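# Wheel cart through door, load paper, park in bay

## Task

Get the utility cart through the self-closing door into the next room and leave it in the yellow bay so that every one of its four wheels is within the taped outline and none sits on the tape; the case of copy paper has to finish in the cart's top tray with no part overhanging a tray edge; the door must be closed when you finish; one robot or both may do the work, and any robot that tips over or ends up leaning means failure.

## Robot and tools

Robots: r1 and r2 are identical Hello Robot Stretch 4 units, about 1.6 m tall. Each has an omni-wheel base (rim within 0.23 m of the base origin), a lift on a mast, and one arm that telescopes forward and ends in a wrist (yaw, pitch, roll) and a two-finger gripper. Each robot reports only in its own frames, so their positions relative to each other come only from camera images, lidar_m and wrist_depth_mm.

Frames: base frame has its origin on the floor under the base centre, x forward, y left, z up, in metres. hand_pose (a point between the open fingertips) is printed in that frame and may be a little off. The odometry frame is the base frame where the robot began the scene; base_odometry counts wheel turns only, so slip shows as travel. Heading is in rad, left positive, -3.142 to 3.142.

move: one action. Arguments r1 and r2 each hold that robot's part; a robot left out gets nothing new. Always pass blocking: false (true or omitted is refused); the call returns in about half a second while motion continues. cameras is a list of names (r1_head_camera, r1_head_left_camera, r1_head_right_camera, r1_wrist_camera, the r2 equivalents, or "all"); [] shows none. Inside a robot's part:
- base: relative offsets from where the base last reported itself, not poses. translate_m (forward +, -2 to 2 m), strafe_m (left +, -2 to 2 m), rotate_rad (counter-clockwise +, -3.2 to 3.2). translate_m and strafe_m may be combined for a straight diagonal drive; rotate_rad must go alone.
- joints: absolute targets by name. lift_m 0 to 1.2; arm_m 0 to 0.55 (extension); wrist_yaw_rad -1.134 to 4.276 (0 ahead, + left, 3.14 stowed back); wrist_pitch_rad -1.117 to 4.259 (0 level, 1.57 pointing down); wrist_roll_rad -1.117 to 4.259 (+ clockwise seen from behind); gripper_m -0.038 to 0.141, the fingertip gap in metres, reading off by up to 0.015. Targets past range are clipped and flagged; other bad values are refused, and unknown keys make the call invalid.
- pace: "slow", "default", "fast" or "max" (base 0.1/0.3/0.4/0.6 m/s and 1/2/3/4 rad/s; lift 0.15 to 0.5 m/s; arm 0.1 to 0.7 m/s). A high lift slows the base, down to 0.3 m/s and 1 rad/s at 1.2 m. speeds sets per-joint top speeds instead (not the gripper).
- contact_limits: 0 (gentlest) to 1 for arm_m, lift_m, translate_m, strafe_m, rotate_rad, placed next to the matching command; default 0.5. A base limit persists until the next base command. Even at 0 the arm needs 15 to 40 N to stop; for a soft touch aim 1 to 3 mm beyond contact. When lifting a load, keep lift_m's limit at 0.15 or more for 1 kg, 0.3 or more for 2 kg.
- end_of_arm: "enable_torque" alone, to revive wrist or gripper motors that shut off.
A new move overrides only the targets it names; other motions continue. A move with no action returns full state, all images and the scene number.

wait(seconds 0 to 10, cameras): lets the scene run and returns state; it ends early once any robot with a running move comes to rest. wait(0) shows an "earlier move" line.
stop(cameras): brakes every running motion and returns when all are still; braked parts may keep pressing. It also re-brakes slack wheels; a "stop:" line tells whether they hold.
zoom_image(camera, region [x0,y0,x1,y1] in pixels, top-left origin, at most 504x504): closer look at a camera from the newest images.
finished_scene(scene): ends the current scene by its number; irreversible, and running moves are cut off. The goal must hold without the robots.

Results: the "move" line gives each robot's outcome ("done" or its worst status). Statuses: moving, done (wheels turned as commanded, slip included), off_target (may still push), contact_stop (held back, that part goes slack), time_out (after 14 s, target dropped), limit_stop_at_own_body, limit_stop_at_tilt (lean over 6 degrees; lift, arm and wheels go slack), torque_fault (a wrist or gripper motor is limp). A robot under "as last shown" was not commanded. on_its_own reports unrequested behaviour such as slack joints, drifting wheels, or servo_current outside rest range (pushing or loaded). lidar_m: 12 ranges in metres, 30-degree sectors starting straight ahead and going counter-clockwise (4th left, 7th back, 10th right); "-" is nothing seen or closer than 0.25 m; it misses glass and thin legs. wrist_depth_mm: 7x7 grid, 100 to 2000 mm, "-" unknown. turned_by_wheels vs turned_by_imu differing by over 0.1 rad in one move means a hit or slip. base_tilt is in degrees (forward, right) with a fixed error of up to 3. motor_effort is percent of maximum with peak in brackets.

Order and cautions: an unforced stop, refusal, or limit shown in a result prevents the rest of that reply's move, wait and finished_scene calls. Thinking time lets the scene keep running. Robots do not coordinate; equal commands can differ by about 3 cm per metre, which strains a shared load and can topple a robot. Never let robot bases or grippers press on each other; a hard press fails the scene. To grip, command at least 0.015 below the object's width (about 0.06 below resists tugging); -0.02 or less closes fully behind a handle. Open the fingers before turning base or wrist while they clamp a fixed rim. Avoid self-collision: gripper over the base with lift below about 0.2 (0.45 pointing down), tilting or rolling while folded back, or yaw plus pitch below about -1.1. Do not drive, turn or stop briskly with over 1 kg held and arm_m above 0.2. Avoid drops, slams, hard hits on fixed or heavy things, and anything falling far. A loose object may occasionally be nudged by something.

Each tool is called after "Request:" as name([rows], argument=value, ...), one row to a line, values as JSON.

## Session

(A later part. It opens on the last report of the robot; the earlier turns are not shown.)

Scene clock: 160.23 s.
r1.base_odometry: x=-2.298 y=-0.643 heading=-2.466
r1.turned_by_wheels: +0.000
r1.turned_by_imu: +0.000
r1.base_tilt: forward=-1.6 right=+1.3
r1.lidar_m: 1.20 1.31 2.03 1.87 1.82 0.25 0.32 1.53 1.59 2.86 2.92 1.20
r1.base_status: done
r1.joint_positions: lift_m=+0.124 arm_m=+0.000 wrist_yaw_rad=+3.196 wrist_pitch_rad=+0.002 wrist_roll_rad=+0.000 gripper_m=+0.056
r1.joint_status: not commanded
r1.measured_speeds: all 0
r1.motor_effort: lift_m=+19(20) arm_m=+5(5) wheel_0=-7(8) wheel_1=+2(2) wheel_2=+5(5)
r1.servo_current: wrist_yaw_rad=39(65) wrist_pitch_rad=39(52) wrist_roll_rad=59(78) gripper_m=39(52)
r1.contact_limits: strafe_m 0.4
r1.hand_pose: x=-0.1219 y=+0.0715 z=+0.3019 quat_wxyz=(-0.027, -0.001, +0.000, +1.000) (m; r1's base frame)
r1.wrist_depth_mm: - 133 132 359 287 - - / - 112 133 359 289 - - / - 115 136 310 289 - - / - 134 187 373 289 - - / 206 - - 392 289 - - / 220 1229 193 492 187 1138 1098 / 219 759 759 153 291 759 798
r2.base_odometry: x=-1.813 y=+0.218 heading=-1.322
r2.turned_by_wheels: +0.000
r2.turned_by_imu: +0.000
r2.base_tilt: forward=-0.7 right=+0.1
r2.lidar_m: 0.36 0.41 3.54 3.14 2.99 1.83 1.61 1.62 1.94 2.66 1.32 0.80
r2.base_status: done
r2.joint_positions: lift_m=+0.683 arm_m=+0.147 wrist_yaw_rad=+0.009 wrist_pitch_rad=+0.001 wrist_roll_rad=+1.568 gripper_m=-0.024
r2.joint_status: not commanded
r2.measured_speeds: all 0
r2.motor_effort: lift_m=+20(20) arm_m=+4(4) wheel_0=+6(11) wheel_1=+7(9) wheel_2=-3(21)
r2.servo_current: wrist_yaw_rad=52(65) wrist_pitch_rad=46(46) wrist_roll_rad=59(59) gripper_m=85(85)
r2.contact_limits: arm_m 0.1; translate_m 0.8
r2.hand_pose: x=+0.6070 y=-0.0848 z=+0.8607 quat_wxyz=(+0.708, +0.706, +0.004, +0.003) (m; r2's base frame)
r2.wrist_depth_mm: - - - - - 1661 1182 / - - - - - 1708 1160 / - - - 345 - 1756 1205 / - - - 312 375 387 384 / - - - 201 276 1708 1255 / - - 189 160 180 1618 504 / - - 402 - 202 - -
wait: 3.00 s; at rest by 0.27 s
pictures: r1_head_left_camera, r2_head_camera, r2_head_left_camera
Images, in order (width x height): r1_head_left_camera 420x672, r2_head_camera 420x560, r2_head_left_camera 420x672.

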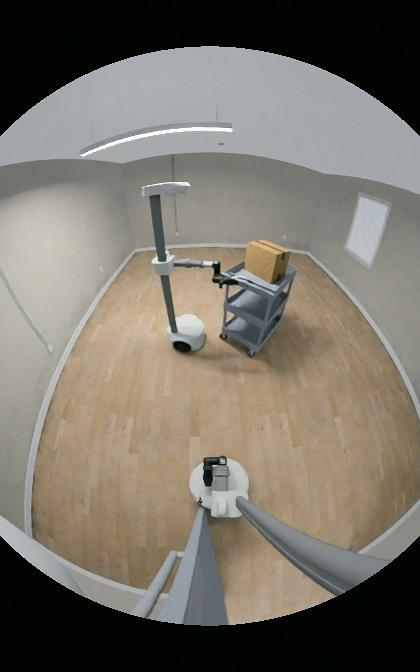

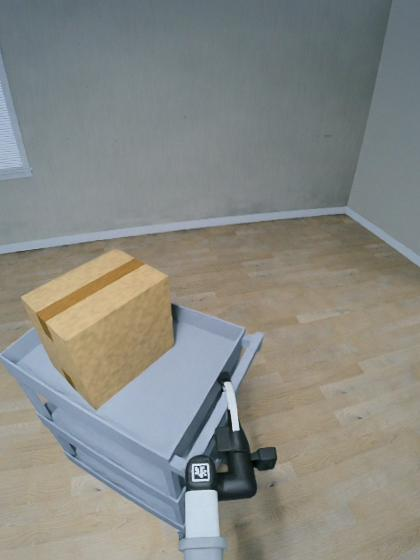

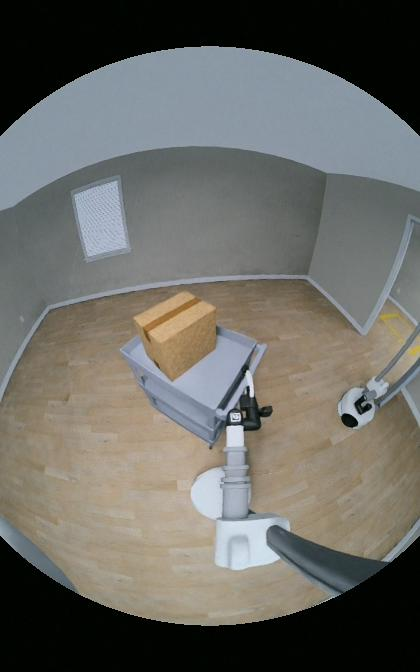

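Request:
move(blocking=false, r2={"base":{"translate_m":0.03,"strafe_m":-0.33},"contact_limits":{"strafe_m":0.8}})

Request:
wait(seconds=3, cameras=[])

Request:
move(blocking=false, r2={"base":{"rotate_rad":0.5},"pace":"slow","contact_limits":{"rotate_rad":0.9}})

Request:
wait(seconds=3, cameras=["r2_head_camera"])

Request:
move(blocking=false, r2={"base":{"translate_m":0.03,"strafe_m":-0.28},"contact_limits":{"strafe_m":0.8}})

Request:
wait(seconds=3, cameras=[])

Request:
move(blocking=false, r2={"base":{"rotate_rad":0.45},"pace":"slow","contact_limits":{"rotate_rad":0.9}})

Request:
wait(seconds=3, cameras=["r2_head_camera","r2_head_left_camera","r1_head_left_camera","r2_wrist_camera"])

Scene clock: 173.93 s.
move: r2 moving
r1: as last shown
r1.base_tilt: forward=-1.5 right=+1.3
r1.lidar_m: 1.20 1.27 1.99 1.84 1.80 0.25 0.28 1.54 1.57 2.86 2.91 1.18
r1.motor_effort: lift_m=+19(20) arm_m=+4(5) wheel_0=-7(8) wheel_1=+2(2) wheel_2=+5(5)
r1.servo_current: wrist_yaw_rad=59(65) wrist_pitch_rad=46(46) wrist_roll_rad=39(59) gripper_m=39(46)
r1.contact_limits: strafe_m 0.4
r1.wrist_depth_mm: - 133 133 359 289 - - / - 113 133 362 289 - - / - 115 136 312 289 - - / - 134 187 373 287 - - / 206 - - 387 287 - - / 221 1205 194 488 187 1138 1118 / 219 750 768 154 293 759 809
r2.base_odometry: x=-1.845 y=+0.207 heading=-1.320
r2.turned_by_wheels: +0.002
r2.turned_by_imu: +0.003
r2.base_tilt: forward=-0.7 right=+0.0
r2.lidar_m: 0.38 0.42 3.58 3.17 3.00 1.86 1.60 1.61 1.96 2.65 1.28 3.18
r2.base_status: translate_m moving; strafe_m moving
r2.joint_positions: lift_m=+0.683 arm_m=+0.147 wrist_yaw_rad=+0.016 wrist_pitch_rad=+0.001 wrist_roll_rad=+1.568 gripper_m=-0.024
r2.joint_status: not commanded
r2.measured_speeds: translate_m=+0.012 strafe_m=-0.134 rotate_rad=-0.004 lift_m=+0.000 arm_m=+0.000 wrist_yaw_rad=+0.015 wrist_pitch_rad=+0.000 wrist_roll_rad=+0.000
r2.motor_effort: lift_m=+20(20) arm_m=+4(4) wheel_0=+26(26) wheel_1=-7(7) wheel_2=+3(6)
r2.servo_current: wrist_yaw_rad=91(91) wrist_pitch_rad=39(46) wrist_roll_rad=39(52) gripper_m=85(85)
r2.contact_limits: arm_m 0.1; strafe_m 0.8
r2.hand_pose: x=+0.6076 y=-0.0828 z=+0.8607 quat_wxyz=(+0.708, +0.706, +0.006, +0.005) (m; r2's base frame)
r2.wrist_depth_mm: - - - - - 1661 1182 / - - - - - 1708 1160 / - - - 343 - 1756 1160 / - - - 309 377 384 384 / - - - 201 276 1756 1255 / - - 189 160 180 1618 504 / - - 397 - 203 - -
pictures: none

Scene clock: 175.93 s.
earlier move: r2 done
r1.base_odometry: x=-2.298 y=-0.643 heading=-2.466
r1.turned_by_wheels: +0.000
r1.turned_by_imu: +0.000
r1.base_tilt: forward=-1.6 right=+1.3
r1.lidar_m: 0.88 0.98 2.01 1.88 1.82 0.25 0.31 1.54 1.57 2.85 2.90 0.83
r1.base_status: not commanded
r1.joint_positions: lift_m=+0.124 arm_m=+0.000 wrist_yaw_rad=+3.196 wrist_pitch_rad=+0.002 wrist_roll_rad=+0.000 gripper_m=+0.056
r1.joint_status: not commanded
r1.measured_speeds: all 0
r1.motor_effort: lift_m=+19(20) arm_m=+4(5) wheel_0=-8(8) wheel_1=+2(2) wheel_2=+5(5)
r1.servo_current: wrist_yaw_rad=52(65) wrist_pitch_rad=39(52) wrist_roll_rad=52(65) gripper_m=39(46)
r1.contact_limits: strafe_m 0.4
r1.hand_pose: x=-0.1219 y=+0.0715 z=+0.3019 quat_wxyz=(-0.027, -0.001, +0.000, +1.000) (m; r1's base frame)
r1.wrist_depth_mm: - 133 133 357 286 - - / - 112 133 359 289 - - / - 115 136 312 289 - - / - 134 187 375 287 - - / 206 - - 389 289 - - / 220 1205 194 488 187 1118 1098 / 219 750 750 153 293 759 798
r2.base_odometry: x=-2.125 y=+0.108 heading=-1.324
r2.turned_by_wheels: -0.004
r2.turned_by_imu: +0.002
r2.base_tilt: forward=-0.7 right=+0.1
r2.lidar_m: 0.39 0.45 3.79 3.46 2.91 1.79 1.58 1.59 1.90 2.33 0.98 0.63
r2.base_status: done
r2.joint_positions: lift_m=+0.683 arm_m=+0.147 wrist_yaw_rad=-0.013 wrist_pitch_rad=+0.001 wrist_roll_rad=+1.568 gripper_m=-0.024
r2.joint_status: not commanded
r2.measured_speeds: all 0
r2.motor_effort: lift_m=+20(21) arm_m=+4(4) wheel_0=-10(31) wheel_1=-6(7) wheel_2=-15(16)
r2.servo_current: wrist_yaw_rad=78(182) wrist_pitch_rad=39(46) wrist_roll_rad=46(59) gripper_m=85(85)
r2.contact_limits: arm_m 0.1; strafe_m 0.8
r2.hand_pose: x=+0.6052 y=-0.0910 z=+0.8607 quat_wxyz=(+0.708, +0.706, -0.004, -0.005) (m; r2's base frame)
r2.wrist_depth_mm: - - - - - 1661 1160 / - - - - - 1708 1182 / - - - 340 - 1499 1118 / - - - 230 340 1618 1182 / - - - 182 259 1708 488 / - - 186 150 179 1576 549 / - 410 402 - 197 - -
wait: 2.00 of 3 s (r2 has come to rest)
pictures: none
No camera images: "cameras" was empty.

Scene clock: 176.43 s.
move: r2 moving
r1: as last shown
r1.base_tilt: forward=-1.5 right=+1.3
r1.lidar_m: 0.91 0.96 1.98 1.87 1.84 0.25 0.31 1.54 1.57 2.86 2.92 0.84
r1.servo_current: wrist_yaw_rad=39(65) wrist_pitch_rad=39(46) wrist_roll_rad=39(59) gripper_m=39(46)
r1.contact_limits: strafe_m 0.4
r1.wrist_depth_mm: - 133 133 355 287 - - / - 112 133 357 289 - - / - 115 136 310 289 - - / - 134 187 375 290 - - / 205 - - 392 287 - - / 220 1205 194 484 187 1118 1078 / 218 759 759 153 291 778 798
r2.base_odometry: x=-2.125 y=+0.108 heading=-1.199
r2.turned_by_wheels: +0.125
r2.turned_by_imu: +0.090
r2.base_tilt: forward=-0.7 right=+0.1
r2.lidar_m: 0.39 0.46 3.77 3.48 2.63 1.72 1.58 1.60 2.03 1.06 0.94 0.62
r2.base_status: rotate_rad moving
r2.joint_positions: lift_m=+0.683 arm_m=+0.147 wrist_yaw_rad=-0.021 wrist_pitch_rad=+0.001 wrist_roll_rad=+1.568 gripper_m=-0.024
r2.joint_status: not commanded
r2.measured_speeds: translate_m=-0.003 strafe_m=+0.002 rotate_rad=+0.486 lift_m=+0.000 arm_m=+0.000 wrist_yaw_rad=-0.001 wrist_pitch_rad=+0.000 wrist_roll_rad=+0.000
r2.motor_effort: lift_m=+20(20) arm_m=+4(4) wheel_0=-13(19) wheel_1=-12(15) wheel_2=-27(27)
r2.servo_current: wrist_yaw_rad=130(137) wrist_pitch_rad=46(46) wrist_roll_rad=33(59) gripper_m=78(91)
r2.contact_limits: arm_m 0.1; rotate_rad 0.9
r2.hand_pose: x=+0.6043 y=-0.0936 z=+0.8607 quat_wxyz=(+0.708, +0.706, -0.007, -0.008) (m; r2's base frame)
r2.wrist_depth_mm: - - - - - 1708 1160 / - - - 334 - 1708 1182 / - - - 330 368 366 1078 / - - - 219 306 1756 1281 / - - - 178 251 1708 492 / - - 185 150 180 1576 - / - 399 397 - 196 - -
pictures: none

Scene clock: 177.87 s.
earlier move: r2 done
r1.base_odometry: x=-2.298 y=-0.643 heading=-2.466
r1.turned_by_wheels: +0.000
r1.turned_by_imu: +0.000
r1.base_tilt: forward=-1.6 right=+1.3
r1.lidar_m: 0.97 0.92 2.00 1.87 1.80 0.25 0.30 1.54 1.58 2.86 2.89 1.00
r1.base_status: not commanded
r1.joint_positions: lift_m=+0.124 arm_m=+0.000 wrist_yaw_rad=+3.196 wrist_pitch_rad=+0.002 wrist_roll_rad=+0.000 gripper_m=+0.056
r1.joint_status: not commanded
r1.measured_speeds: all 0
r1.motor_effort: lift_m=+20(20) arm_m=+4(5) wheel_0=-7(8) wheel_1=+2(2) wheel_2=+5(5)
r1.servo_current: wrist_yaw_rad=39(78) wrist_pitch_rad=39(46) wrist_roll_rad=39(59) gripper_m=39(46)
r1.contact_limits: strafe_m 0.4
r1.hand_pose: x=-0.1219 y=+0.0715 z=+0.3019 quat_wxyz=(-0.027, -0.001, +0.000, +1.000) (m; r1's base frame)
r1.wrist_depth_mm: - 133 133 357 286 - - / - 112 132 362 290 - - / - 115 135 312 287 - - / - 134 187 377 289 - - / 206 - - 387 287 - - / 220 1205 194 484 187 1138 1098 / 219 750 750 153 290 750 798
r2.base_odometry: x=-2.125 y=+0.108 heading=-0.824
r2.turned_by_wheels: +0.375
r2.turned_by_imu: +0.292
r2.base_tilt: forward=-0.7 right=+0.0
r2.lidar_m: 0.50 0.53 3.51 3.50 1.97 1.59 1.60 1.77 2.32 0.96 2.67 0.59
r2.base_status: done
r2.joint_positions: lift_m=+0.683 arm_m=+0.147 wrist_yaw_rad=+0.002 wrist_pitch_rad=+0.001 wrist_roll_rad=+1.568 gripper_m=-0.024
r2.joint_status: not commanded
r2.measured_speeds: all 0
r2.motor_effort: lift_m=+20(20) arm_m=-4(5) wheel_0=+1(21) wheel_1=-5(15) wheel_2=+4(29)
r2.servo_current: wrist_yaw_rad=52(143) wrist_pitch_rad=39(46) wrist_roll_rad=59(59) gripper_m=78(91)
r2.contact_limits: arm_m 0.1; rotate_rad 0.9
r2.hand_pose: x=+0.6065 y=-0.0868 z=+0.8607 quat_wxyz=(+0.708, +0.706, +0.001, +0.000) (m; r2's base frame)
r2.wrist_depth_mm: - - - 250 277 282 282 / - - - 202 266 1618 1182 / - - - 193 254 1708 530 / - - - 187 247 831 - / - 442 442 181 238 820 - / - 442 186 174 179 - - / - 445 442 - 223 - -
wait: 1.43 of 3 s (r2 has come to rest)
pictures: r2_head_camera
Images, in order (width x height): r2_head_camera 420x560.

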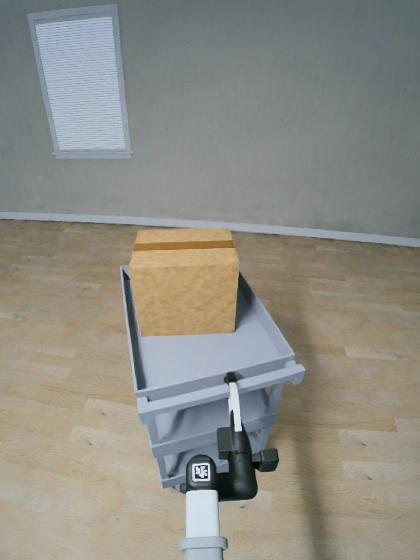

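Scene clock: 178.37 s.
move: r2 moving
r1: as last shown
r1.lidar_m: 0.92 0.90 1.98 1.87 1.81 0.25 0.31 1.57 1.60 2.86 2.90 0.97
r1.motor_effort: lift_m=+19(20) arm_m=+4(5) wheel_0=-8(8) wheel_1=+2(2) wheel_2=+5(5)
r1.servo_current: wrist_yaw_rad=59(65) wrist_pitch_rad=39(52) wrist_roll_rad=59(59) gripper_m=46(46)
r1.contact_limits: strafe_m 0.4
r1.wrist_depth_mm: - 133 132 357 287 - - / - 113 133 357 289 - - / - 115 135 314 289 - - / - 134 187 377 289 - - / 206 - - 387 289 - - / 221 1229 193 488 187 1138 1098 / 219 750 759 153 293 759 788
r2.base_odometry: x=-2.147 y=+0.082 heading=-0.823
r2.turned_by_wheels: +0.001
r2.turned_by_imu: +0.001
r2.base_tilt: forward=-0.7 right=+0.1
r2.lidar_m: 0.49 0.50 3.54 3.52 1.98 1.63 1.58 1.79 2.27 0.92 1.08 0.60
r2.base_status: translate_m moving; strafe_m moving
r2.joint_positions: lift_m=+0.683 arm_m=+0.147 wrist_yaw_rad=+0.007 wrist_pitch_rad=+0.001 wrist_roll_rad=+1.568 gripper_m=-0.024
r2.joint_status: not commanded
r2.measured_speeds: translate_m=+0.015 strafe_m=-0.131 rotate_rad=+0.004 lift_m=+0.000 arm_m=+0.000 wrist_yaw_rad=+0.019 wrist_pitch_rad=+0.000 wrist_roll_rad=+0.000
r2.motor_effort: lift_m=+20(20) arm_m=-4(5) wheel_0=+18(18) wheel_1=-7(11) wheel_2=-3(8)
r2.servo_current: wrist_yaw_rad=59(59) wrist_pitch_rad=46(46) wrist_roll_rad=46(52) gripper_m=85(85)
r2.contact_limits: arm_m 0.1; strafe_m 0.8
r2.hand_pose: x=+0.6070 y=-0.0853 z=+0.8607 quat_wxyz=(+0.708, +0.706, +0.003, +0.002) (m; r2's base frame)
r2.wrist_depth_mm: - - - 236 274 281 281 / - - - 201 266 1576 1182 / - - - 193 255 1863 535 / - - - 186 246 842 - / - 445 442 181 238 831 - / - 442 188 175 180 798 - / - - 442 - 224 - -
pictures: none

Scene clock: 180.20 s.
earlier move: r2 done
r1.base_odometry: x=-2.298 y=-0.643 heading=-2.466
r1.turned_by_wheels: +0.000
r1.turned_by_imu: +0.000
r1.base_tilt: forward=-1.5 right=+1.3
r1.lidar_m: 0.66 0.66 1.99 1.85 1.82 0.26 0.29 1.53 1.57 2.86 2.91 0.86
r1.base_status: not commanded
r1.joint_positions: lift_m=+0.124 arm_m=+0.000 wrist_yaw_rad=+3.196 wrist_pitch_rad=+0.002 wrist_roll_rad=+0.000 gripper_m=+0.056
r1.joint_status: not commanded
r1.measured_speeds: all 0
r1.motor_effort: lift_m=+19(20) arm_m=+5(5) wheel_0=-7(8) wheel_1=+2(2) wheel_2=+5(5)
r1.servo_current: wrist_yaw_rad=59(72) wrist_pitch_rad=39(52) wrist_roll_rad=39(65) gripper_m=39(46)
r1.contact_limits: strafe_m 0.4
r1.hand_pose: x=-0.1219 y=+0.0715 z=+0.3019 quat_wxyz=(-0.027, -0.001, +0.000, +1.000) (m; r1's base frame)
r1.wrist_depth_mm: - 133 133 357 289 - - / - 112 133 362 287 - - / - 115 136 310 289 - - / - 134 186 377 289 - - / 205 - - 387 290 - - / 220 1205 193 488 187 1118 1118 / 219 759 750 153 293 759 798
r2.base_odometry: x=-2.310 y=-0.105 heading=-0.824
r2.turned_by_wheels: -0.001
r2.turned_by_imu: +0.003
r2.base_tilt: forward=-0.7 right=+0.1
r2.lidar_m: 0.39 0.45 3.78 3.76 2.06 1.69 1.68 1.90 2.07 0.65 0.74 0.65
r2.base_status: done
r2.joint_positions: lift_m=+0.683 arm_m=+0.147 wrist_yaw_rad=+0.013 wrist_pitch_rad=+0.001 wrist_roll_rad=+1.568 gripper_m=-0.024
r2.joint_status: not commanded
r2.measured_speeds: all 0
r2.motor_effort: lift_m=+20(20) arm_m=-4(5) wheel_0=+4(22) wheel_1=+0(11) wheel_2=-1(8)
r2.servo_current: wrist_yaw_rad=72(85) wrist_pitch_rad=39(46) wrist_roll_rad=39(52) gripper_m=78(85)
r2.contact_limits: arm_m 0.1; strafe_m 0.8
r2.hand_pose: x=+0.6075 y=-0.0837 z=+0.8607 quat_wxyz=(+0.708, +0.706, +0.005, +0.004) (m; r2's base frame)
r2.wrist_depth_mm: - - - - - 1708 1182 / - - - 287 - 1537 1160 / - - - 236 319 1464 433 / - - - 211 274 1756 512 / - - - 188 250 1756 - / - 442 187 172 179 - - / - 418 407 - 213 - -
wait: 1.83 of 3 s (r2 has come to rest)
pictures: none
No camera images: "cameras" was empty.

Scene clock: 180.70 s.
move: r2 moving
r1: as last shown
r1.lidar_m: 0.66 0.66 1.98 1.87 1.81 0.25 0.30 1.53 1.58 2.84 2.91 0.85
r1.servo_current: wrist_yaw_rad=26(59) wrist_pitch_rad=39(52) wrist_roll_rad=46(52) gripper_m=39(46)
r1.contact_limits: strafe_m 0.4
r1.wrist_depth_mm: - 133 133 357 289 - - / - 112 132 359 287 - - / - 115 136 310 289 - - / - 134 186 375 289 - - / 206 - - 392 290 - - / 220 1229 194 488 187 1118 1078 / 219 759 741 153 293 759 798
r2.base_odometry: x=-2.310 y=-0.104 heading=-0.701
r2.turned_by_wheels: +0.123
r2.turned_by_imu: +0.113
r2.base_tilt: forward=-0.7 right=+0.1
r2.lidar_m: 0.43 0.57 3.77 3.16 1.92 1.67 1.68 2.00 0.77 0.66 2.43 0.62
r2.base_status: rotate_rad moving
r2.joint_positions: lift_m=+0.683 arm_m=+0.147 wrist_yaw_rad=-0.020 wrist_pitch_rad=+0.001 wrist_roll_rad=+1.568 gripper_m=-0.024
r2.joint_status: not commanded
r2.measured_speeds: translate_m=-0.004 strafe_m=+0.003 rotate_rad=+0.486 lift_m=+0.000 arm_m=+0.000 wrist_yaw_rad=-0.058 wrist_pitch_rad=+0.000 wrist_roll_rad=+0.000
r2.motor_effort: lift_m=+20(20) arm_m=-2(5) wheel_0=-12(16) wheel_1=-13(13) wheel_2=-24(24)
r2.servo_current: wrist_yaw_rad=130(130) wrist_pitch_rad=46(46) wrist_roll_rad=52(52) gripper_m=78(85)
r2.contact_limits: arm_m 0.1; rotate_rad 0.9
r2.hand_pose: x=+0.6044 y=-0.0933 z=+0.8607 quat_wxyz=(+0.708, +0.706, -0.007, -0.008) (m; r2's base frame)
r2.wrist_depth_mm: - - - 282 - 1708 1182 / - - - 297 330 336 1060 / - - - 225 298 1618 1205 / - - - 202 264 1708 517 / - - - 185 242 778 - / - 427 186 167 179 - - / - 413 404 - 209 - -
pictures: none

Scene clock: 181.83 s.
earlier move: r2 done
r1.base_odometry: x=-2.298 y=-0.643 heading=-2.466
r1.turned_by_wheels: +0.000
r1.turned_by_imu: +0.000
r1.base_tilt: forward=-1.5 right=+1.3
r1.lidar_m: 0.67 0.64 2.00 1.87 1.79 0.25 0.28 1.54 1.59 2.85 2.89 0.97
r1.base_status: not commanded
r1.joint_positions: lift_m=+0.124 arm_m=+0.000 wrist_yaw_rad=+3.196 wrist_pitch_rad=+0.002 wrist_roll_rad=+0.000 gripper_m=+0.056
r1.joint_status: not commanded
r1.measured_speeds: all 0
r1.motor_effort: lift_m=+19(20) arm_m=+4(5) wheel_0=-8(8) wheel_1=+2(2) wheel_2=+5(5)
r1.servo_current: wrist_yaw_rad=59(65) wrist_pitch_rad=46(52) wrist_roll_rad=39(59) gripper_m=46(46)
r1.contact_limits: strafe_m 0.4
r1.hand_pose: x=-0.1219 y=+0.0715 z=+0.3019 quat_wxyz=(-0.027, -0.001, +0.000, +1.000) (m; r1's base frame)
r1.wrist_depth_mm: - 133 132 362 289 - - / - 112 133 357 289 - - / - 115 136 312 287 - - / - 134 187 373 290 - - / 206 - - 392 289 - - / 220 1205 194 492 188 1138 1078 / 218 759 750 153 289 759 809
r2.base_odometry: x=-2.310 y=-0.104 heading=-0.375
r2.turned_by_wheels: +0.326
r2.turned_by_imu: +0.268
r2.base_tilt: forward=-0.7 right=+0.1
r2.lidar_m: 0.54 0.57 3.74 2.31 1.73 1.69 1.81 2.08 0.65 0.66 3.06 0.57
r2.base_status: done
r2.joint_positions: lift_m=+0.683 arm_m=+0.147 wrist_yaw_rad=-0.001 wrist_pitch_rad=+0.001 wrist_roll_rad=+1.568 gripper_m=-0.024
r2.joint_status: not commanded
r2.measured_speeds: all 0
r2.motor_effort: lift_m=+20(20) arm_m=+4(5) wheel_0=-5(23) wheel_1=-4(13) wheel_2=-4(30)
r2.servo_current: wrist_yaw_rad=46(137) wrist_pitch_rad=39(46) wrist_roll_rad=52(52) gripper_m=78(85)
r2.contact_limits: arm_m 0.1; rotate_rad 0.9
r2.hand_pose: x=+0.6062 y=-0.0876 z=+0.8607 quat_wxyz=(+0.708, +0.706, +0.000, -0.001) (m; r2's base frame)
r2.wrist_depth_mm: - - - 167 226 1464 1160 / - - - 169 227 1537 - / - - 569 170 229 - - / - 436 436 171 231 - - / - 462 455 173 234 - - / - - 186 174 178 - - / - - 492 - - - -
wait: 1.13 of 3 s (r2 has come to rest)
pictures: r1_head_left_camera, r2_head_camera, r2_head_left_camera, r2_wrist_camera
Images, in order (width x height): r1_head_left_camera 420x672, r2_head_camera 420x560, r2_head_left_camera 420x672, r2_wrist_camera 616x392.

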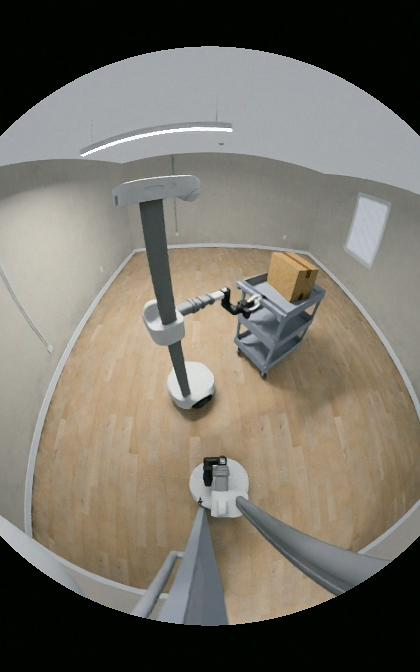

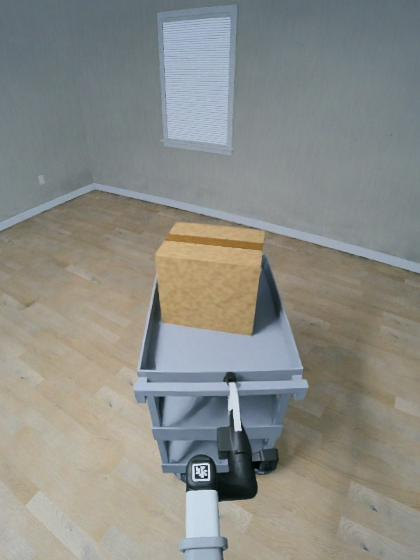

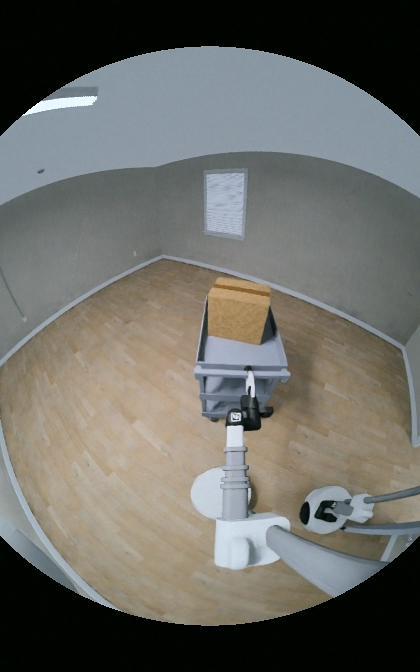

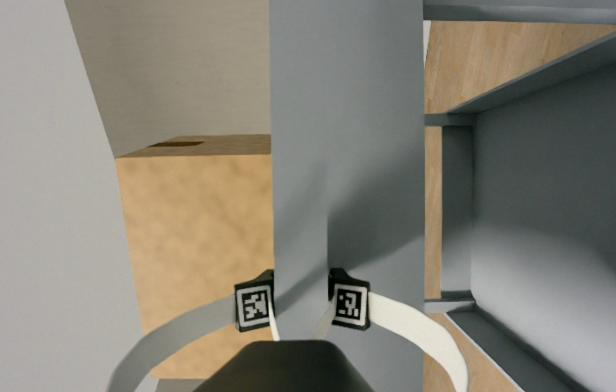

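Request:
move(blocking=false, r2={"base":{"translate_m":0.32},"pace":"default","contact_limits":{"translate_m":0.8}})

Request:
wait(seconds=3, cameras=["r2_wrist_camera"])

Request:
move(blocking=false, r2={"base":{"translate_m":0.02,"strafe_m":-0.4},"contact_limits":{"strafe_m":0.8}})

Request:
wait(seconds=3, cameras=[])

Request:
move(blocking=false, r2={"base":{"rotate_rad":0.42},"pace":"slow","contact_limits":{"rotate_rad":0.9}})

Request:
wait(seconds=3, cameras=["r2_head_camera","r2_head_left_camera","r1_head_left_camera","r2_wrist_camera"])

Scene clock: 197.93 s.
move: r2 moving
r1: as last shown
r1.lidar_m: 0.68 0.66 2.01 1.87 1.84 0.25 0.30 1.55 1.59 2.86 2.89 1.01
r1.motor_effort: lift_m=+19(20) arm_m=+4(5) wheel_0=-7(8) wheel_1=+2(2) wheel_2=+5(5)
r1.servo_current: wrist_yaw_rad=65(65) wrist_pitch_rad=46(46) wrist_roll_rad=52(65) gripper_m=39(46)
r1.contact_limits: strafe_m 0.4
r1.wrist_depth_mm: - 133 132 359 287 - - / - 112 132 359 290 - - / - 114 136 310 289 - - / - 134 187 373 289 - - / 206 - - 389 289 - - / 220 1205 194 488 187 1118 1098 / 218 750 750 153 291 759 788
r2.base_odometry: x=-2.281 y=-0.116 heading=-0.375
r2.turned_by_wheels: +0.000
r2.turned_by_imu: +0.000
r2.base_tilt: forward=-0.7 right=+0.1
r2.lidar_m: 0.54 0.58 3.75 2.35 1.76 1.72 1.82 2.10 0.65 0.70 3.10 0.55
r2.base_status: translate_m moving
r2.joint_positions: lift_m=+0.683 arm_m=+0.147 wrist_yaw_rad=-0.003 wrist_pitch_rad=+0.001 wrist_roll_rad=+1.568 gripper_m=-0.024
r2.joint_status: not commanded
r2.measured_speeds: translate_m=+0.121 strafe_m=+0.001 rotate_rad=-0.003 lift_m=+0.000 arm_m=+0.000 wrist_yaw_rad=+0.000 wrist_pitch_rad=+0.000 wrist_roll_rad=+0.000
r2.motor_effort: lift_m=+20(20) arm_m=+4(4) wheel_0=+8(12) wheel_1=+9(9) wheel_2=-19(19)
r2.servo_current: wrist_yaw_rad=46(59) wrist_pitch_rad=39(39) wrist_roll_rad=46(52) gripper_m=78(85)
r2.contact_limits: arm_m 0.1; translate_m 0.8
r2.hand_pose: x=+0.6060 y=-0.0883 z=+0.8607 quat_wxyz=(+0.708, +0.706, -0.001, -0.001) (m; r2's base frame)
r2.wrist_depth_mm: - - - 167 228 1537 1182 / - - - 169 229 1708 574 / - - - 170 229 - - / - 436 436 171 230 - - / - 459 452 171 231 - - / - - 186 172 179 - - / - - 492 - - - -
pictures: none

Scene clock: 200.00 s.
earlier move: r2 done
r1.base_odometry: x=-2.298 y=-0.643 heading=-2.466
r1.turned_by_wheels: +0.000
r1.turned_by_imu: +0.000
r1.base_tilt: forward=-1.5 right=+1.3
r1.lidar_m: 0.79 2.89 2.00 1.87 1.81 0.25 0.31 1.54 1.58 2.87 2.91 1.15
r1.base_status: not commanded
r1.joint_positions: lift_m=+0.124 arm_m=+0.000 wrist_yaw_rad=+3.196 wrist_pitch_rad=+0.002 wrist_roll_rad=+0.000 gripper_m=+0.056
r1.joint_status: not commanded
r1.measured_speeds: all 0
r1.motor_effort: lift_m=+20(20) arm_m=+5(5) wheel_0=-8(8) wheel_1=+2(2) wheel_2=+5(5)
r1.servo_current: wrist_yaw_rad=59(65) wrist_pitch_rad=39(52) wrist_roll_rad=52(72) gripper_m=39(52)
r1.contact_limits: strafe_m 0.4
r1.hand_pose: x=-0.1219 y=+0.0715 z=+0.3019 quat_wxyz=(-0.027, -0.001, +0.000, +1.000) (m; r1's base frame)
r1.wrist_depth_mm: - 133 132 357 287 - - / - 112 133 359 289 - - / - 115 136 310 289 - - / - 134 187 375 289 - - / 204 - - 389 289 - - / 220 1229 193 488 187 1138 1078 / 219 759 750 153 293 759 798
r2.base_odometry: x=-2.012 y=-0.221 heading=-0.374
r2.turned_by_wheels: +0.001
r2.turned_by_imu: +0.003
r2.base_tilt: forward=-0.7 right=+0.0
r2.lidar_m: 0.55 0.59 3.60 2.63 2.02 1.96 2.09 0.91 0.80 2.40 2.88 0.56
r2.base_status: done
r2.joint_positions: lift_m=+0.683 arm_m=+0.147 wrist_yaw_rad=+0.001 wrist_pitch_rad=+0.001 wrist_roll_rad=+1.568 gripper_m=-0.024
r2.joint_status: not commanded
r2.measured_speeds: all 0
r2.motor_effort: lift_m=+20(20) arm_m=+4(4) wheel_0=+5(14) wheel_1=+4(10) wheel_2=+1(20)
r2.servo_current: wrist_yaw_rad=46(59) wrist_pitch_rad=46(46) wrist_roll_rad=39(59) gripper_m=78(85)
r2.contact_limits: arm_m 0.1; translate_m 0.8
r2.hand_pose: x=+0.6064 y=-0.0871 z=+0.8607 quat_wxyz=(+0.708, +0.706, +0.001, +0.000) (m; r2's base frame)
r2.wrist_depth_mm: - - - 156 212 1576 1182 / - - - 158 216 778 - / - - 424 162 221 - - / - 439 436 166 226 - - / - 473 462 169 230 - - / - - 187 173 180 - - / - - 517 - - - -
wait: 2.07 of 3 s (r2 has come to rest)
pictures: r2_wrist_camera
Images, in order (width x height): r2_wrist_camera 616x392.

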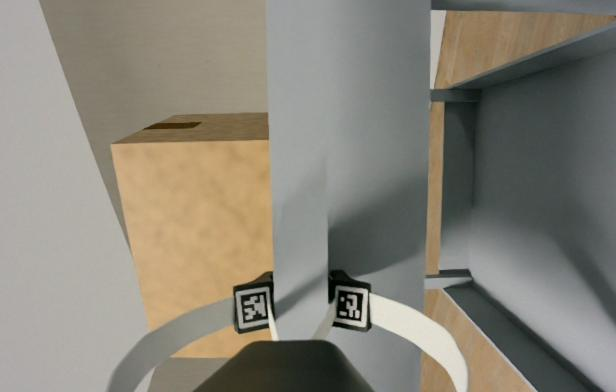

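Scene clock: 200.50 s.
move: r2 moving
r1: as last shown
r1.base_tilt: forward=-1.6 right=+1.3
r1.lidar_m: 0.74 2.92 2.00 1.85 1.83 0.25 0.30 1.53 1.59 2.85 2.88 1.11
r1.motor_effort: lift_m=+19(20) arm_m=+4(5) wheel_0=-7(8) wheel_1=+2(2) wheel_2=+5(5)
r1.servo_current: wrist_yaw_rad=46(65) wrist_pitch_rad=39(46) wrist_roll_rad=39(59) gripper_m=46(46)
r1.contact_limits: strafe_m 0.4
r1.wrist_depth_mm: - 133 133 359 287 - - / - 112 133 359 289 - - / - 114 136 309 289 - - / - 134 187 375 289 - - / 206 - - 389 290 - - / 220 1229 194 484 188 1118 1078 / 218 759 750 154 291 759 798
r2.base_odometry: x=-2.023 y=-0.255 heading=-0.373
r2.turned_by_wheels: +0.001
r2.turned_by_imu: +0.002
r2.base_tilt: forward=-0.6 right=+0.0
r2.lidar_m: 0.55 0.59 3.61 2.67 2.03 1.99 2.11 0.85 0.78 2.38 2.82 0.56
r2.base_status: translate_m moving; strafe_m moving
r2.joint_positions: lift_m=+0.683 arm_m=+0.147 wrist_yaw_rad=+0.007 wrist_pitch_rad=+0.001 wrist_roll_rad=+1.568 gripper_m=-0.024
r2.joint_status: not commanded
r2.measured_speeds: translate_m=+0.006 strafe_m=-0.136 rotate_rad=+0.006 lift_m=+0.000 arm_m=+0.000 wrist_yaw_rad=+0.002 wrist_pitch_rad=+0.000 wrist_roll_rad=+0.000
r2.motor_effort: lift_m=+20(20) arm_m=+4(4) wheel_0=+18(20) wheel_1=-8(8) wheel_2=+0(4)
r2.servo_current: wrist_yaw_rad=59(59) wrist_pitch_rad=39(46) wrist_roll_rad=46(59) gripper_m=78(85)
r2.contact_limits: arm_m 0.1; strafe_m 0.8
r2.hand_pose: x=+0.6069 y=-0.0853 z=+0.8607 quat_wxyz=(+0.708, +0.706, +0.003, +0.002) (m; r2's base frame)
r2.wrist_depth_mm: - - - 158 214 1430 1160 / - - - 159 218 1464 - / - - 455 163 222 - - / - 439 436 167 226 - - / - 473 462 169 231 854 - / - - 477 173 181 - - / - - 512 - - - -
pictures: none

Scene clock: 202.70 s.
earlier move: r2 done
r1.base_odometry: x=-2.298 y=-0.643 heading=-2.466
r1.turned_by_wheels: +0.000
r1.turned_by_imu: +0.000
r1.base_tilt: forward=-1.6 right=+1.3
r1.lidar_m: 0.53 2.91 2.00 1.85 1.84 0.25 0.30 1.54 1.57 2.85 1.29 0.50
r1.base_status: not commanded
r1.joint_positions: lift_m=+0.124 arm_m=+0.000 wrist_yaw_rad=+3.196 wrist_pitch_rad=+0.002 wrist_roll_rad=+0.000 gripper_m=+0.056
r1.joint_status: not commanded
r1.measured_speeds: all 0
r1.motor_effort: lift_m=+19(20) arm_m=+4(5) wheel_0=-7(8) wheel_1=+2(2) wheel_2=+5(5)
r1.servo_current: wrist_yaw_rad=52(72) wrist_pitch_rad=39(52) wrist_roll_rad=65(65) gripper_m=39(46)
r1.contact_limits: strafe_m 0.4
r1.hand_pose: x=-0.1219 y=+0.0715 z=+0.3019 quat_wxyz=(-0.027, -0.001, +0.000, +1.000) (m; r1's base frame)
r1.wrist_depth_mm: - 133 132 359 289 - - / - 112 133 359 289 - - / - 115 136 310 289 - - / - 134 187 375 289 - - / 206 - - 387 289 - - / 221 1205 193 488 187 1160 1098 / 219 778 750 153 291 768 788
r2.base_odometry: x=-2.139 y=-0.601 heading=-0.374
r2.turned_by_wheels: -0.001
r2.turned_by_imu: +0.002
r2.base_tilt: forward=-0.6 right=+0.1
r2.lidar_m: 0.46 0.46 3.92 2.98 2.26 2.17 2.33 0.54 0.64 2.00 2.65 0.62
r2.base_status: done
r2.joint_positions: lift_m=+0.683 arm_m=+0.147 wrist_yaw_rad=+0.008 wrist_pitch_rad=+0.001 wrist_roll_rad=+1.568 gripper_m=-0.024
r2.joint_status: not commanded
r2.measured_speeds: all 0
r2.motor_effort: lift_m=+20(20) arm_m=+4(4) wheel_0=+3(20) wheel_1=-2(11) wheel_2=-3(4)
r2.servo_current: wrist_yaw_rad=52(72) wrist_pitch_rad=39(46) wrist_roll_rad=46(59) gripper_m=78(91)
r2.contact_limits: arm_m 0.1; strafe_m 0.8
r2.hand_pose: x=+0.6070 y=-0.0851 z=+0.8607 quat_wxyz=(+0.708, +0.706, +0.003, +0.003) (m; r2's base frame)
r2.wrist_depth_mm: - - - 258 - 1661 1182 / - - - 240 317 317 319 / - - - 220 289 1618 1205 / - - - 203 263 1756 530 / - - - 186 244 854 - / - 436 186 173 179 - - / - 418 413 - 217 - -
wait: 2.20 of 3 s (r2 has come to rest)
pictures: none
No camera images: "cameras" was empty.

Scene clock: 203.20 s.
move: r2 moving
r1: as last shown
r1.lidar_m: 0.55 2.90 1.99 1.86 1.82 0.25 0.29 1.52 1.57 2.84 2.91 0.50
r1.motor_effort: lift_m=+19(20) arm_m=+4(5) wheel_0=-8(8) wheel_1=+2(2) wheel_2=+5(5)
r1.servo_current: wrist_yaw_rad=59(65) wrist_pitch_rad=46(46) wrist_roll_rad=59(65) gripper_m=39(46)
r1.contact_limits: strafe_m 0.4
r1.wrist_depth_mm: - 133 133 359 287 - - / - 112 133 357 290 - - / - 115 136 312 290 - - / - 134 187 375 290 - - / 206 - - 387 289 - - / 221 1205 193 492 187 1098 1098 / 220 759 759 153 291 759 798
r2.base_odometry: x=-2.140 y=-0.601 heading=-0.251
r2.turned_by_wheels: +0.123
r2.turned_by_imu: +0.116
r2.base_tilt: forward=-0.7 right=+0.1
r2.lidar_m: 0.46 0.59 3.91 2.71 2.22 2.18 0.62 0.54 2.00 2.08 2.58 0.62
r2.base_status: rotate_rad moving
r2.joint_positions: lift_m=+0.683 arm_m=+0.147 wrist_yaw_rad=-0.020 wrist_pitch_rad=+0.001 wrist_roll_rad=+1.568 gripper_m=-0.024
r2.joint_status: not commanded
r2.measured_speeds: translate_m=-0.001 strafe_m=+0.001 rotate_rad=+0.496 lift_m=+0.000 arm_m=+0.000 wrist_yaw_rad=-0.042 wrist_pitch_rad=+0.000 wrist_roll_rad=+0.000
r2.motor_effort: lift_m=+20(20) arm_m=+4(4) wheel_0=-15(18) wheel_1=-13(13) wheel_2=-23(23)
r2.servo_current: wrist_yaw_rad=104(104) wrist_pitch_rad=39(46) wrist_roll_rad=46(52) gripper_m=72(85)
r2.contact_limits: arm_m 0.1; rotate_rad 0.9
r2.hand_pose: x=+0.6045 y=-0.0932 z=+0.8607 quat_wxyz=(+0.708, +0.706, -0.007, -0.007) (m; r2's base frame)
r2.wrist_depth_mm: - - - 240 - 1618 1182 / - - - 223 296 306 319 / - - - 207 274 1756 1182 / - - - 191 254 1708 - / - - 442 182 238 778 - / - 433 186 167 180 - - / - 424 415 - 215 - -
pictures: none

Scene clock: 204.30 s.
earlier move: r2 done
r1.base_odometry: x=-2.298 y=-0.643 heading=-2.466
r1.turned_by_wheels: +0.000
r1.turned_by_imu: +0.000
r1.base_tilt: forward=-1.5 right=+1.3
r1.lidar_m: 0.55 2.87 2.01 1.88 1.84 0.25 0.30 1.53 1.56 2.86 2.89 0.50
r1.base_status: not commanded
r1.joint_positions: lift_m=+0.124 arm_m=+0.000 wrist_yaw_rad=+3.196 wrist_pitch_rad=+0.002 wrist_roll_rad=+0.000 gripper_m=+0.056
r1.joint_status: not commanded
r1.measured_speeds: all 0
r1.motor_effort: lift_m=+19(20) arm_m=+5(5) wheel_0=-8(8) wheel_1=+2(2) wheel_2=+5(5)
r1.servo_current: wrist_yaw_rad=46(65) wrist_pitch_rad=39(52) wrist_roll_rad=52(65) gripper_m=46(46)
r1.contact_limits: strafe_m 0.4
r1.hand_pose: x=-0.1219 y=+0.0715 z=+0.3019 quat_wxyz=(-0.027, -0.001, +0.000, +1.000) (m; r1's base frame)
r1.wrist_depth_mm: - 133 133 359 290 - - / - 112 133 359 289 - - / - 115 135 310 289 - - / - 134 187 373 290 - - / 206 - - 389 287 - - / 220 1205 194 488 187 1160 1078 / 219 750 759 153 291 750 798
r2.base_odometry: x=-2.140 y=-0.601 heading=+0.044
r2.turned_by_wheels: +0.295
r2.turned_by_imu: +0.263
r2.base_tilt: forward=-0.7 right=+0.0
r2.lidar_m: 0.55 0.64 3.45 2.34 2.19 2.26 0.54 0.55 1.99 2.49 2.55 0.53
r2.base_status: done
r2.joint_positions: lift_m=+0.683 arm_m=+0.147 wrist_yaw_rad=-0.004 wrist_pitch_rad=+0.001 wrist_roll_rad=+1.568 gripper_m=-0.024
r2.joint_status: not commanded
r2.measured_speeds: all 0
r2.motor_effort: lift_m=+20(20) arm_m=+4(4) wheel_0=-8(18) wheel_1=-5(13) wheel_2=-8(28)
r2.servo_current: wrist_yaw_rad=46(124) wrist_pitch_rad=39(46) wrist_roll_rad=59(59) gripper_m=78(91)
r2.contact_limits: arm_m 0.1; rotate_rad 0.9
r2.hand_pose: x=+0.6059 y=-0.0885 z=+0.8607 quat_wxyz=(+0.708, +0.706, -0.001, -0.002) (m; r2's base frame)
r2.wrist_depth_mm: - - - 151 206 1618 1160 / - - - 155 212 768 - / - 459 424 159 218 - - / - 442 436 163 224 - - / - - 469 170 231 - - / - - 186 174 181 - - / - - - - - 1863 521
wait: 1.10 of 3 s (r2 has come to rest)
pictures: r1_head_left_camera, r2_head_camera, r2_head_left_camera, r2_wrist_camera
Images, in order (width x height): r1_head_left_camera 420x672, r2_head_camera 420x560, r2_head_left_camera 420x672, r2_wrist_camera 616x392.

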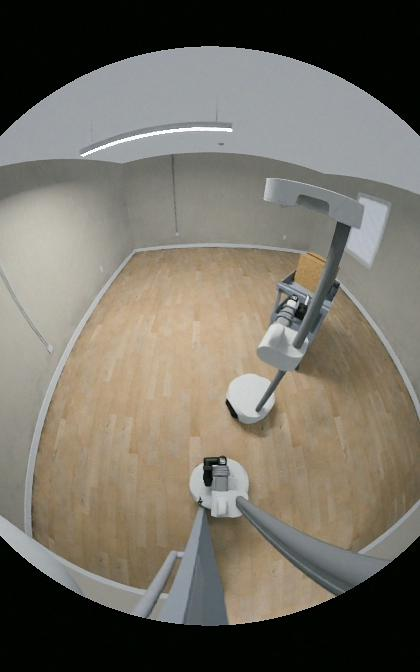

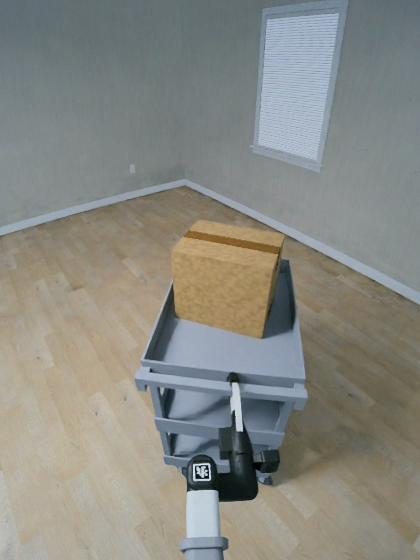

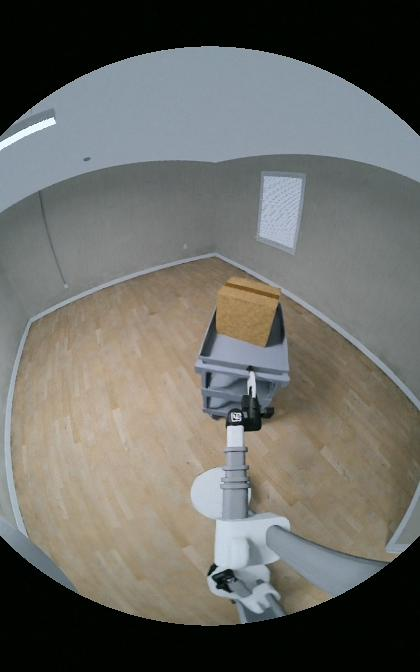

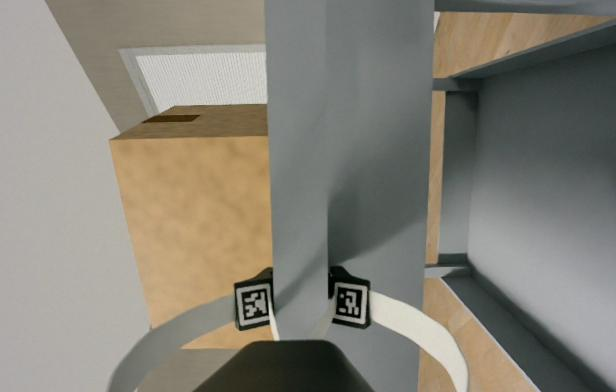

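Request:
move(blocking=false, r2={"base":{"translate_m":0.04,"strafe_m":-0.4},"contact_limits":{"strafe_m":0.8}})

Request:
wait(seconds=3, cameras=[])

Request:
move(blocking=false, r2={"base":{"rotate_rad":0.45},"pace":"slow","contact_limits":{"rotate_rad":0.9}})

Request:
wait(seconds=3, cameras=["r2_head_camera","r2_head_left_camera","r2_head_right_camera","r1_head_left_camera","r2_wrist_camera"])

Scene clock: 215.10 s.
move: r2 moving
r1: as last shown
r1.lidar_m: 0.56 2.88 1.98 1.89 1.81 0.26 0.29 1.53 1.60 2.86 2.93 0.51
r1.motor_effort: lift_m=+19(20) arm_m=+4(5) wheel_0=-8(8) wheel_1=+2(2) wheel_2=+5(5)
r1.servo_current: wrist_yaw_rad=59(72) wrist_pitch_rad=39(46) wrist_roll_rad=52(65) gripper_m=39(46)
r1.contact_limits: strafe_m 0.4
r1.wrist_depth_mm: - 133 133 359 289 - - / - 112 133 359 289 - - / - 114 136 310 287 - - / - 134 187 375 290 - - / 206 - - 389 290 - - / 220 1205 193 488 187 1138 1118 / 220 750 759 153 291 759 788
r2.base_odometry: x=-2.135 y=-0.635 heading=+0.044
r2.turned_by_wheels: +0.000
r2.turned_by_imu: +0.001
r2.base_tilt: forward=-0.7 right=+0.1
r2.lidar_m: 0.56 0.61 3.48 2.39 2.23 2.28 0.55 0.56 1.99 2.47 2.50 0.54
r2.base_status: translate_m moving; strafe_m moving
r2.joint_positions: lift_m=+0.683 arm_m=+0.147 wrist_yaw_rad=+0.004 wrist_pitch_rad=+0.001 wrist_roll_rad=+1.568 gripper_m=-0.024
r2.joint_status: not commanded
r2.measured_speeds: translate_m=+0.012 strafe_m=-0.133 rotate_rad=+0.001 lift_m=+0.000 arm_m=+0.000 wrist_yaw_rad=+0.043 wrist_pitch_rad=+0.000 wrist_roll_rad=+0.000
r2.motor_effort: lift_m=+20(20) arm_m=+4(4) wheel_0=+17(17) wheel_1=-9(11) wheel_2=-5(9)
r2.servo_current: wrist_yaw_rad=39(65) wrist_pitch_rad=33(46) wrist_roll_rad=46(52) gripper_m=78(78)
r2.contact_limits: arm_m 0.1; strafe_m 0.8
r2.hand_pose: x=+0.6066 y=-0.0864 z=+0.8607 quat_wxyz=(+0.708, +0.706, +0.002, +0.001) (m; r2's base frame)
r2.wrist_depth_mm: - - - 146 201 1464 1060 / - - - 151 208 768 - / - 452 418 155 214 - - / - 439 433 160 221 - - / - - 469 167 229 - - / - - 189 172 180 - - / - - - - - - 517
pictures: none

Scene clock: 217.33 s.
earlier move: r2 done
r1.base_odometry: x=-2.298 y=-0.643 heading=-2.466
r1.turned_by_wheels: +0.000
r1.turned_by_imu: +0.000
r1.base_tilt: forward=-1.6 right=+1.3
r1.lidar_m: 4.59 2.90 1.98 1.88 1.82 0.25 0.31 1.54 1.58 2.87 0.60 0.62
r1.base_status: not commanded
r1.joint_positions: lift_m=+0.124 arm_m=+0.000 wrist_yaw_rad=+3.196 wrist_pitch_rad=+0.002 wrist_roll_rad=+0.000 gripper_m=+0.056
r1.joint_status: not commanded
r1.measured_speeds: all 0
r1.motor_effort: lift_m=+19(20) arm_m=+4(5) wheel_0=-7(8) wheel_1=+2(2) wheel_2=+5(5)
r1.servo_current: wrist_yaw_rad=65(72) wrist_pitch_rad=46(52) wrist_roll_rad=59(72) gripper_m=39(46)
r1.contact_limits: strafe_m 0.4
r1.hand_pose: x=-0.1219 y=+0.0715 z=+0.3019 quat_wxyz=(-0.027, -0.001, +0.000, +1.000) (m; r1's base frame)
r1.wrist_depth_mm: - 133 132 357 290 - - / - 112 133 359 290 - - / - 115 136 310 289 - - / - 134 187 375 290 - - / 206 - - 389 289 - - / 220 1229 193 488 188 1138 1098 / 220 741 750 153 291 759 798
r2.base_odometry: x=-2.082 y=-0.999 heading=+0.044
r2.turned_by_wheels: +0.000
r2.turned_by_imu: +0.004
r2.base_tilt: forward=-0.6 right=+0.0
r2.lidar_m: 0.45 0.47 3.94 2.73 2.55 0.61 0.62 1.81 1.69 2.25 2.19 0.63
r2.base_status: done
r2.joint_positions: lift_m=+0.683 arm_m=+0.147 wrist_yaw_rad=+0.011 wrist_pitch_rad=+0.001 wrist_roll_rad=+1.568 gripper_m=-0.024
r2.joint_status: not commanded
r2.measured_speeds: all 0
r2.motor_effort: lift_m=+20(20) arm_m=+4(4) wheel_0=+3(22) wheel_1=-1(11) wheel_2=+1(9)
r2.servo_current: wrist_yaw_rad=72(78) wrist_pitch_rad=46(46) wrist_roll_rad=52(65) gripper_m=78(85)
r2.contact_limits: arm_m 0.1; strafe_m 0.8
r2.hand_pose: x=+0.6072 y=-0.0843 z=+0.8607 quat_wxyz=(+0.708, +0.706, +0.004, +0.003) (m; r2's base frame)
r2.wrist_depth_mm: - - - 240 - 1708 1160 / - - - 225 296 304 1060 / - - - 211 276 1708 1182 / - - - 198 257 1708 - / - - - 183 242 778 - / - 433 185 174 179 - - / - - 415 - 220 - -
wait: 2.23 of 3 s (r2 has come to rest)
pictures: none
No camera images: "cameras" was empty.

Scene clock: 217.83 s.
move: r2 moving
r1: as last shown
r1.base_tilt: forward=-1.5 right=+1.3
r1.lidar_m: 4.61 2.93 2.02 1.87 1.83 0.25 0.32 1.53 1.60 2.87 0.60 0.63
r1.motor_effort: lift_m=+19(20) arm_m=+5(5) wheel_0=-8(8) wheel_1=+2(2) wheel_2=+5(5)
r1.servo_current: wrist_yaw_rad=52(65) wrist_pitch_rad=46(46) wrist_roll_rad=39(65) gripper_m=46(46)
r1.contact_limits: strafe_m 0.4
r1.wrist_depth_mm: - 133 132 359 287 - - / - 112 133 359 289 - - / - 115 136 310 289 - - / - 134 187 375 290 - - / 206 - - 389 290 - - / 220 1229 194 492 187 1118 1098 / 217 750 750 153 291 759 788
r2.base_odometry: x=-2.082 y=-0.999 heading=+0.167
r2.turned_by_wheels: +0.123
r2.turned_by_imu: +0.114
r2.base_tilt: forward=-0.7 right=+0.1
r2.lidar_m: 0.49 0.51 3.50 2.63 2.53 0.59 0.71 1.73 1.79 2.26 2.20 0.60
r2.base_status: rotate_rad moving
r2.joint_positions: lift_m=+0.683 arm_m=+0.147 wrist_yaw_rad=-0.018 wrist_pitch_rad=+0.001 wrist_roll_rad=+1.568 gripper_m=-0.024
r2.joint_status: not commanded
r2.measured_speeds: translate_m=-0.002 strafe_m=+0.001 rotate_rad=+0.478 lift_m=+0.000 arm_m=+0.000 wrist_yaw_rad=-0.033 wrist_pitch_rad=+0.000 wrist_roll_rad=+0.000
r2.motor_effort: lift_m=+20(20) arm_m=+4(4) wheel_0=-11(15) wheel_1=-11(11) wheel_2=-24(24)
r2.servo_current: wrist_yaw_rad=98(98) wrist_pitch_rad=39(46) wrist_roll_rad=59(59) gripper_m=85(85)
r2.contact_limits: arm_m 0.1; rotate_rad 0.9
r2.hand_pose: x=+0.6046 y=-0.0927 z=+0.8607 quat_wxyz=(+0.708, +0.706, -0.006, -0.007) (m; r2's base frame)
r2.wrist_depth_mm: - - - 225 - 1708 1182 / - - - 212 281 293 294 / - - - 201 264 1661 1205 / - - - 188 249 1661 - / - - 436 181 238 842 - / - 433 187 169 180 - - / - - 424 - 216 - -
pictures: none

Scene clock: 218.97 s.
earlier move: r2 done
r1.base_odometry: x=-2.298 y=-0.643 heading=-2.466
r1.turned_by_wheels: +0.000
r1.turned_by_imu: +0.000
r1.base_tilt: forward=-1.6 right=+1.3
r1.lidar_m: 4.59 2.91 1.98 1.87 1.78 0.25 0.33 1.55 1.56 2.85 0.60 0.58
r1.base_status: not commanded
r1.joint_positions: lift_m=+0.124 arm_m=+0.000 wrist_yaw_rad=+3.196 wrist_pitch_rad=+0.002 wrist_roll_rad=+0.000 gripper_m=+0.056
r1.joint_status: not commanded
r1.measured_speeds: all 0
r1.motor_effort: lift_m=+20(20) arm_m=+4(5) wheel_0=-7(8) wheel_1=+2(2) wheel_2=+5(5)
r1.servo_current: wrist_yaw_rad=59(65) wrist_pitch_rad=39(52) wrist_roll_rad=52(65) gripper_m=33(46)
r1.contact_limits: strafe_m 0.4
r1.hand_pose: x=-0.1219 y=+0.0715 z=+0.3019 quat_wxyz=(-0.027, -0.001, +0.000, +1.000) (m; r1's base frame)
r1.wrist_depth_mm: - 133 132 357 287 - - / - 112 133 359 287 - - / - 115 136 310 289 - - / - 134 187 373 290 - - / 206 - - 389 291 - - / 220 1182 193 496 187 1138 1078 / 218 759 750 153 291 759 798
r2.base_odometry: x=-2.082 y=-0.999 heading=+0.493
r2.turned_by_wheels: +0.326
r2.turned_by_imu: +0.301
r2.base_tilt: forward=-0.7 right=+0.1
r2.lidar_m: 0.57 4.14 2.82 2.56 0.62 0.58 1.63 1.72 2.11 2.20 2.22 0.55
r2.base_status: done
r2.joint_positions: lift_m=+0.683 arm_m=+0.147 wrist_yaw_rad=-0.003 wrist_pitch_rad=+0.001 wrist_roll_rad=+1.568 gripper_m=-0.024
r2.joint_status: not commanded
r2.measured_speeds: all 0
r2.motor_effort: lift_m=+20(20) arm_m=+4(4) wheel_0=-8(18) wheel_1=-4(13) wheel_2=-6(27)
r2.servo_current: wrist_yaw_rad=39(111) wrist_pitch_rad=39(46) wrist_roll_rad=72(72) gripper_m=78(85)
r2.contact_limits: arm_m 0.1; rotate_rad 0.9
r2.hand_pose: x=+0.6060 y=-0.0883 z=+0.8607 quat_wxyz=(+0.708, +0.706, -0.001, -0.001) (m; r2's base frame)
r2.wrist_depth_mm: - - - 130 183 - - / - 569 459 136 193 - - / - 407 410 143 206 - - / - 466 449 153 218 - - / - - 504 161 229 - - / - - 186 172 171 1708 - / - - - - - 1863 492
wait: 1.13 of 3 s (r2 has come to rest)
pictures: r1_head_left_camera, r2_head_camera, r2_head_left_camera, r2_head_right_camera, r2_wrist_camera
Images, in order (width x height): r1_head_left_camera 420x672, r2_head_camera 420x560, r2_head_left_camera 420x672, r2_head_right_camera 420x672, r2_wrist_camera 616x392.

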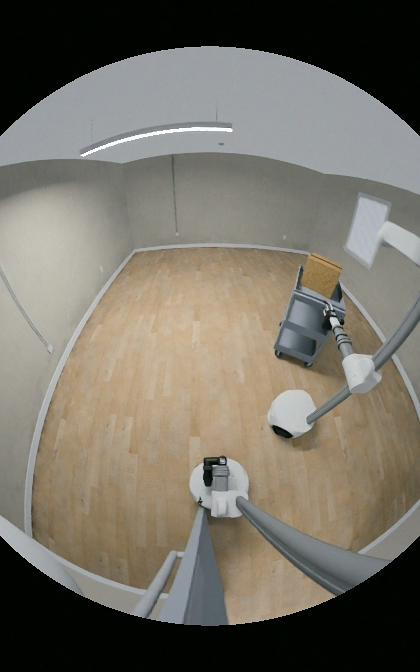

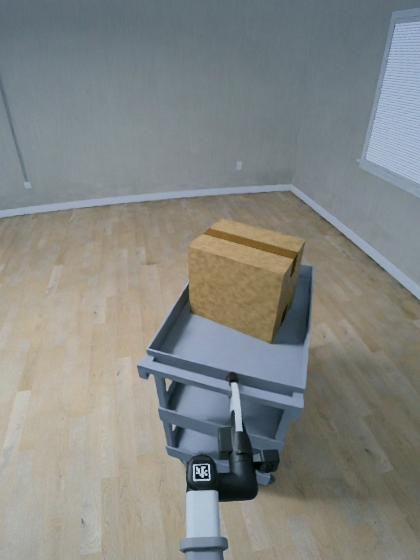

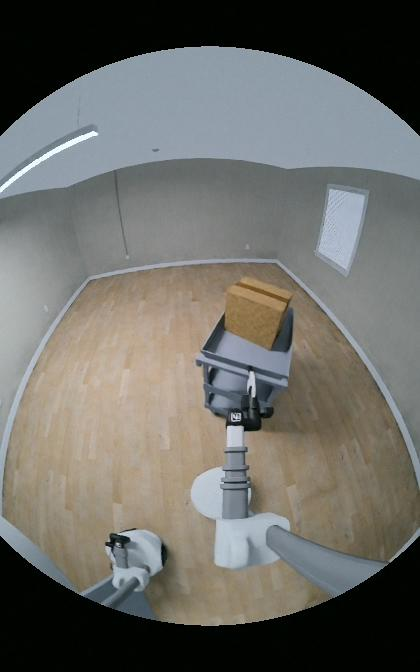

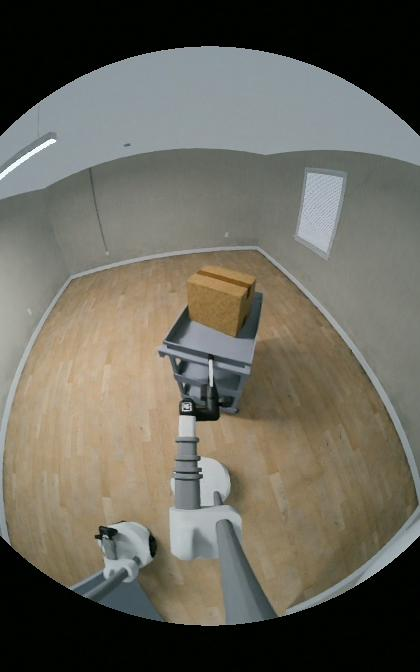

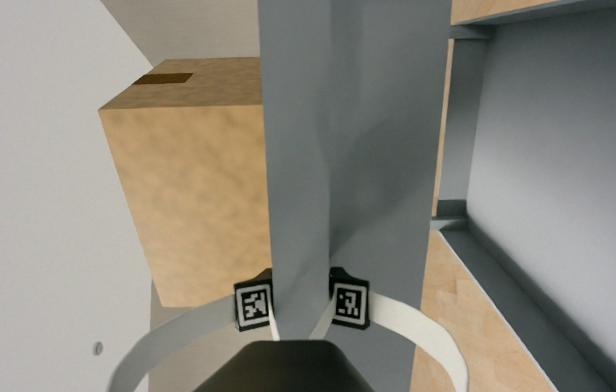

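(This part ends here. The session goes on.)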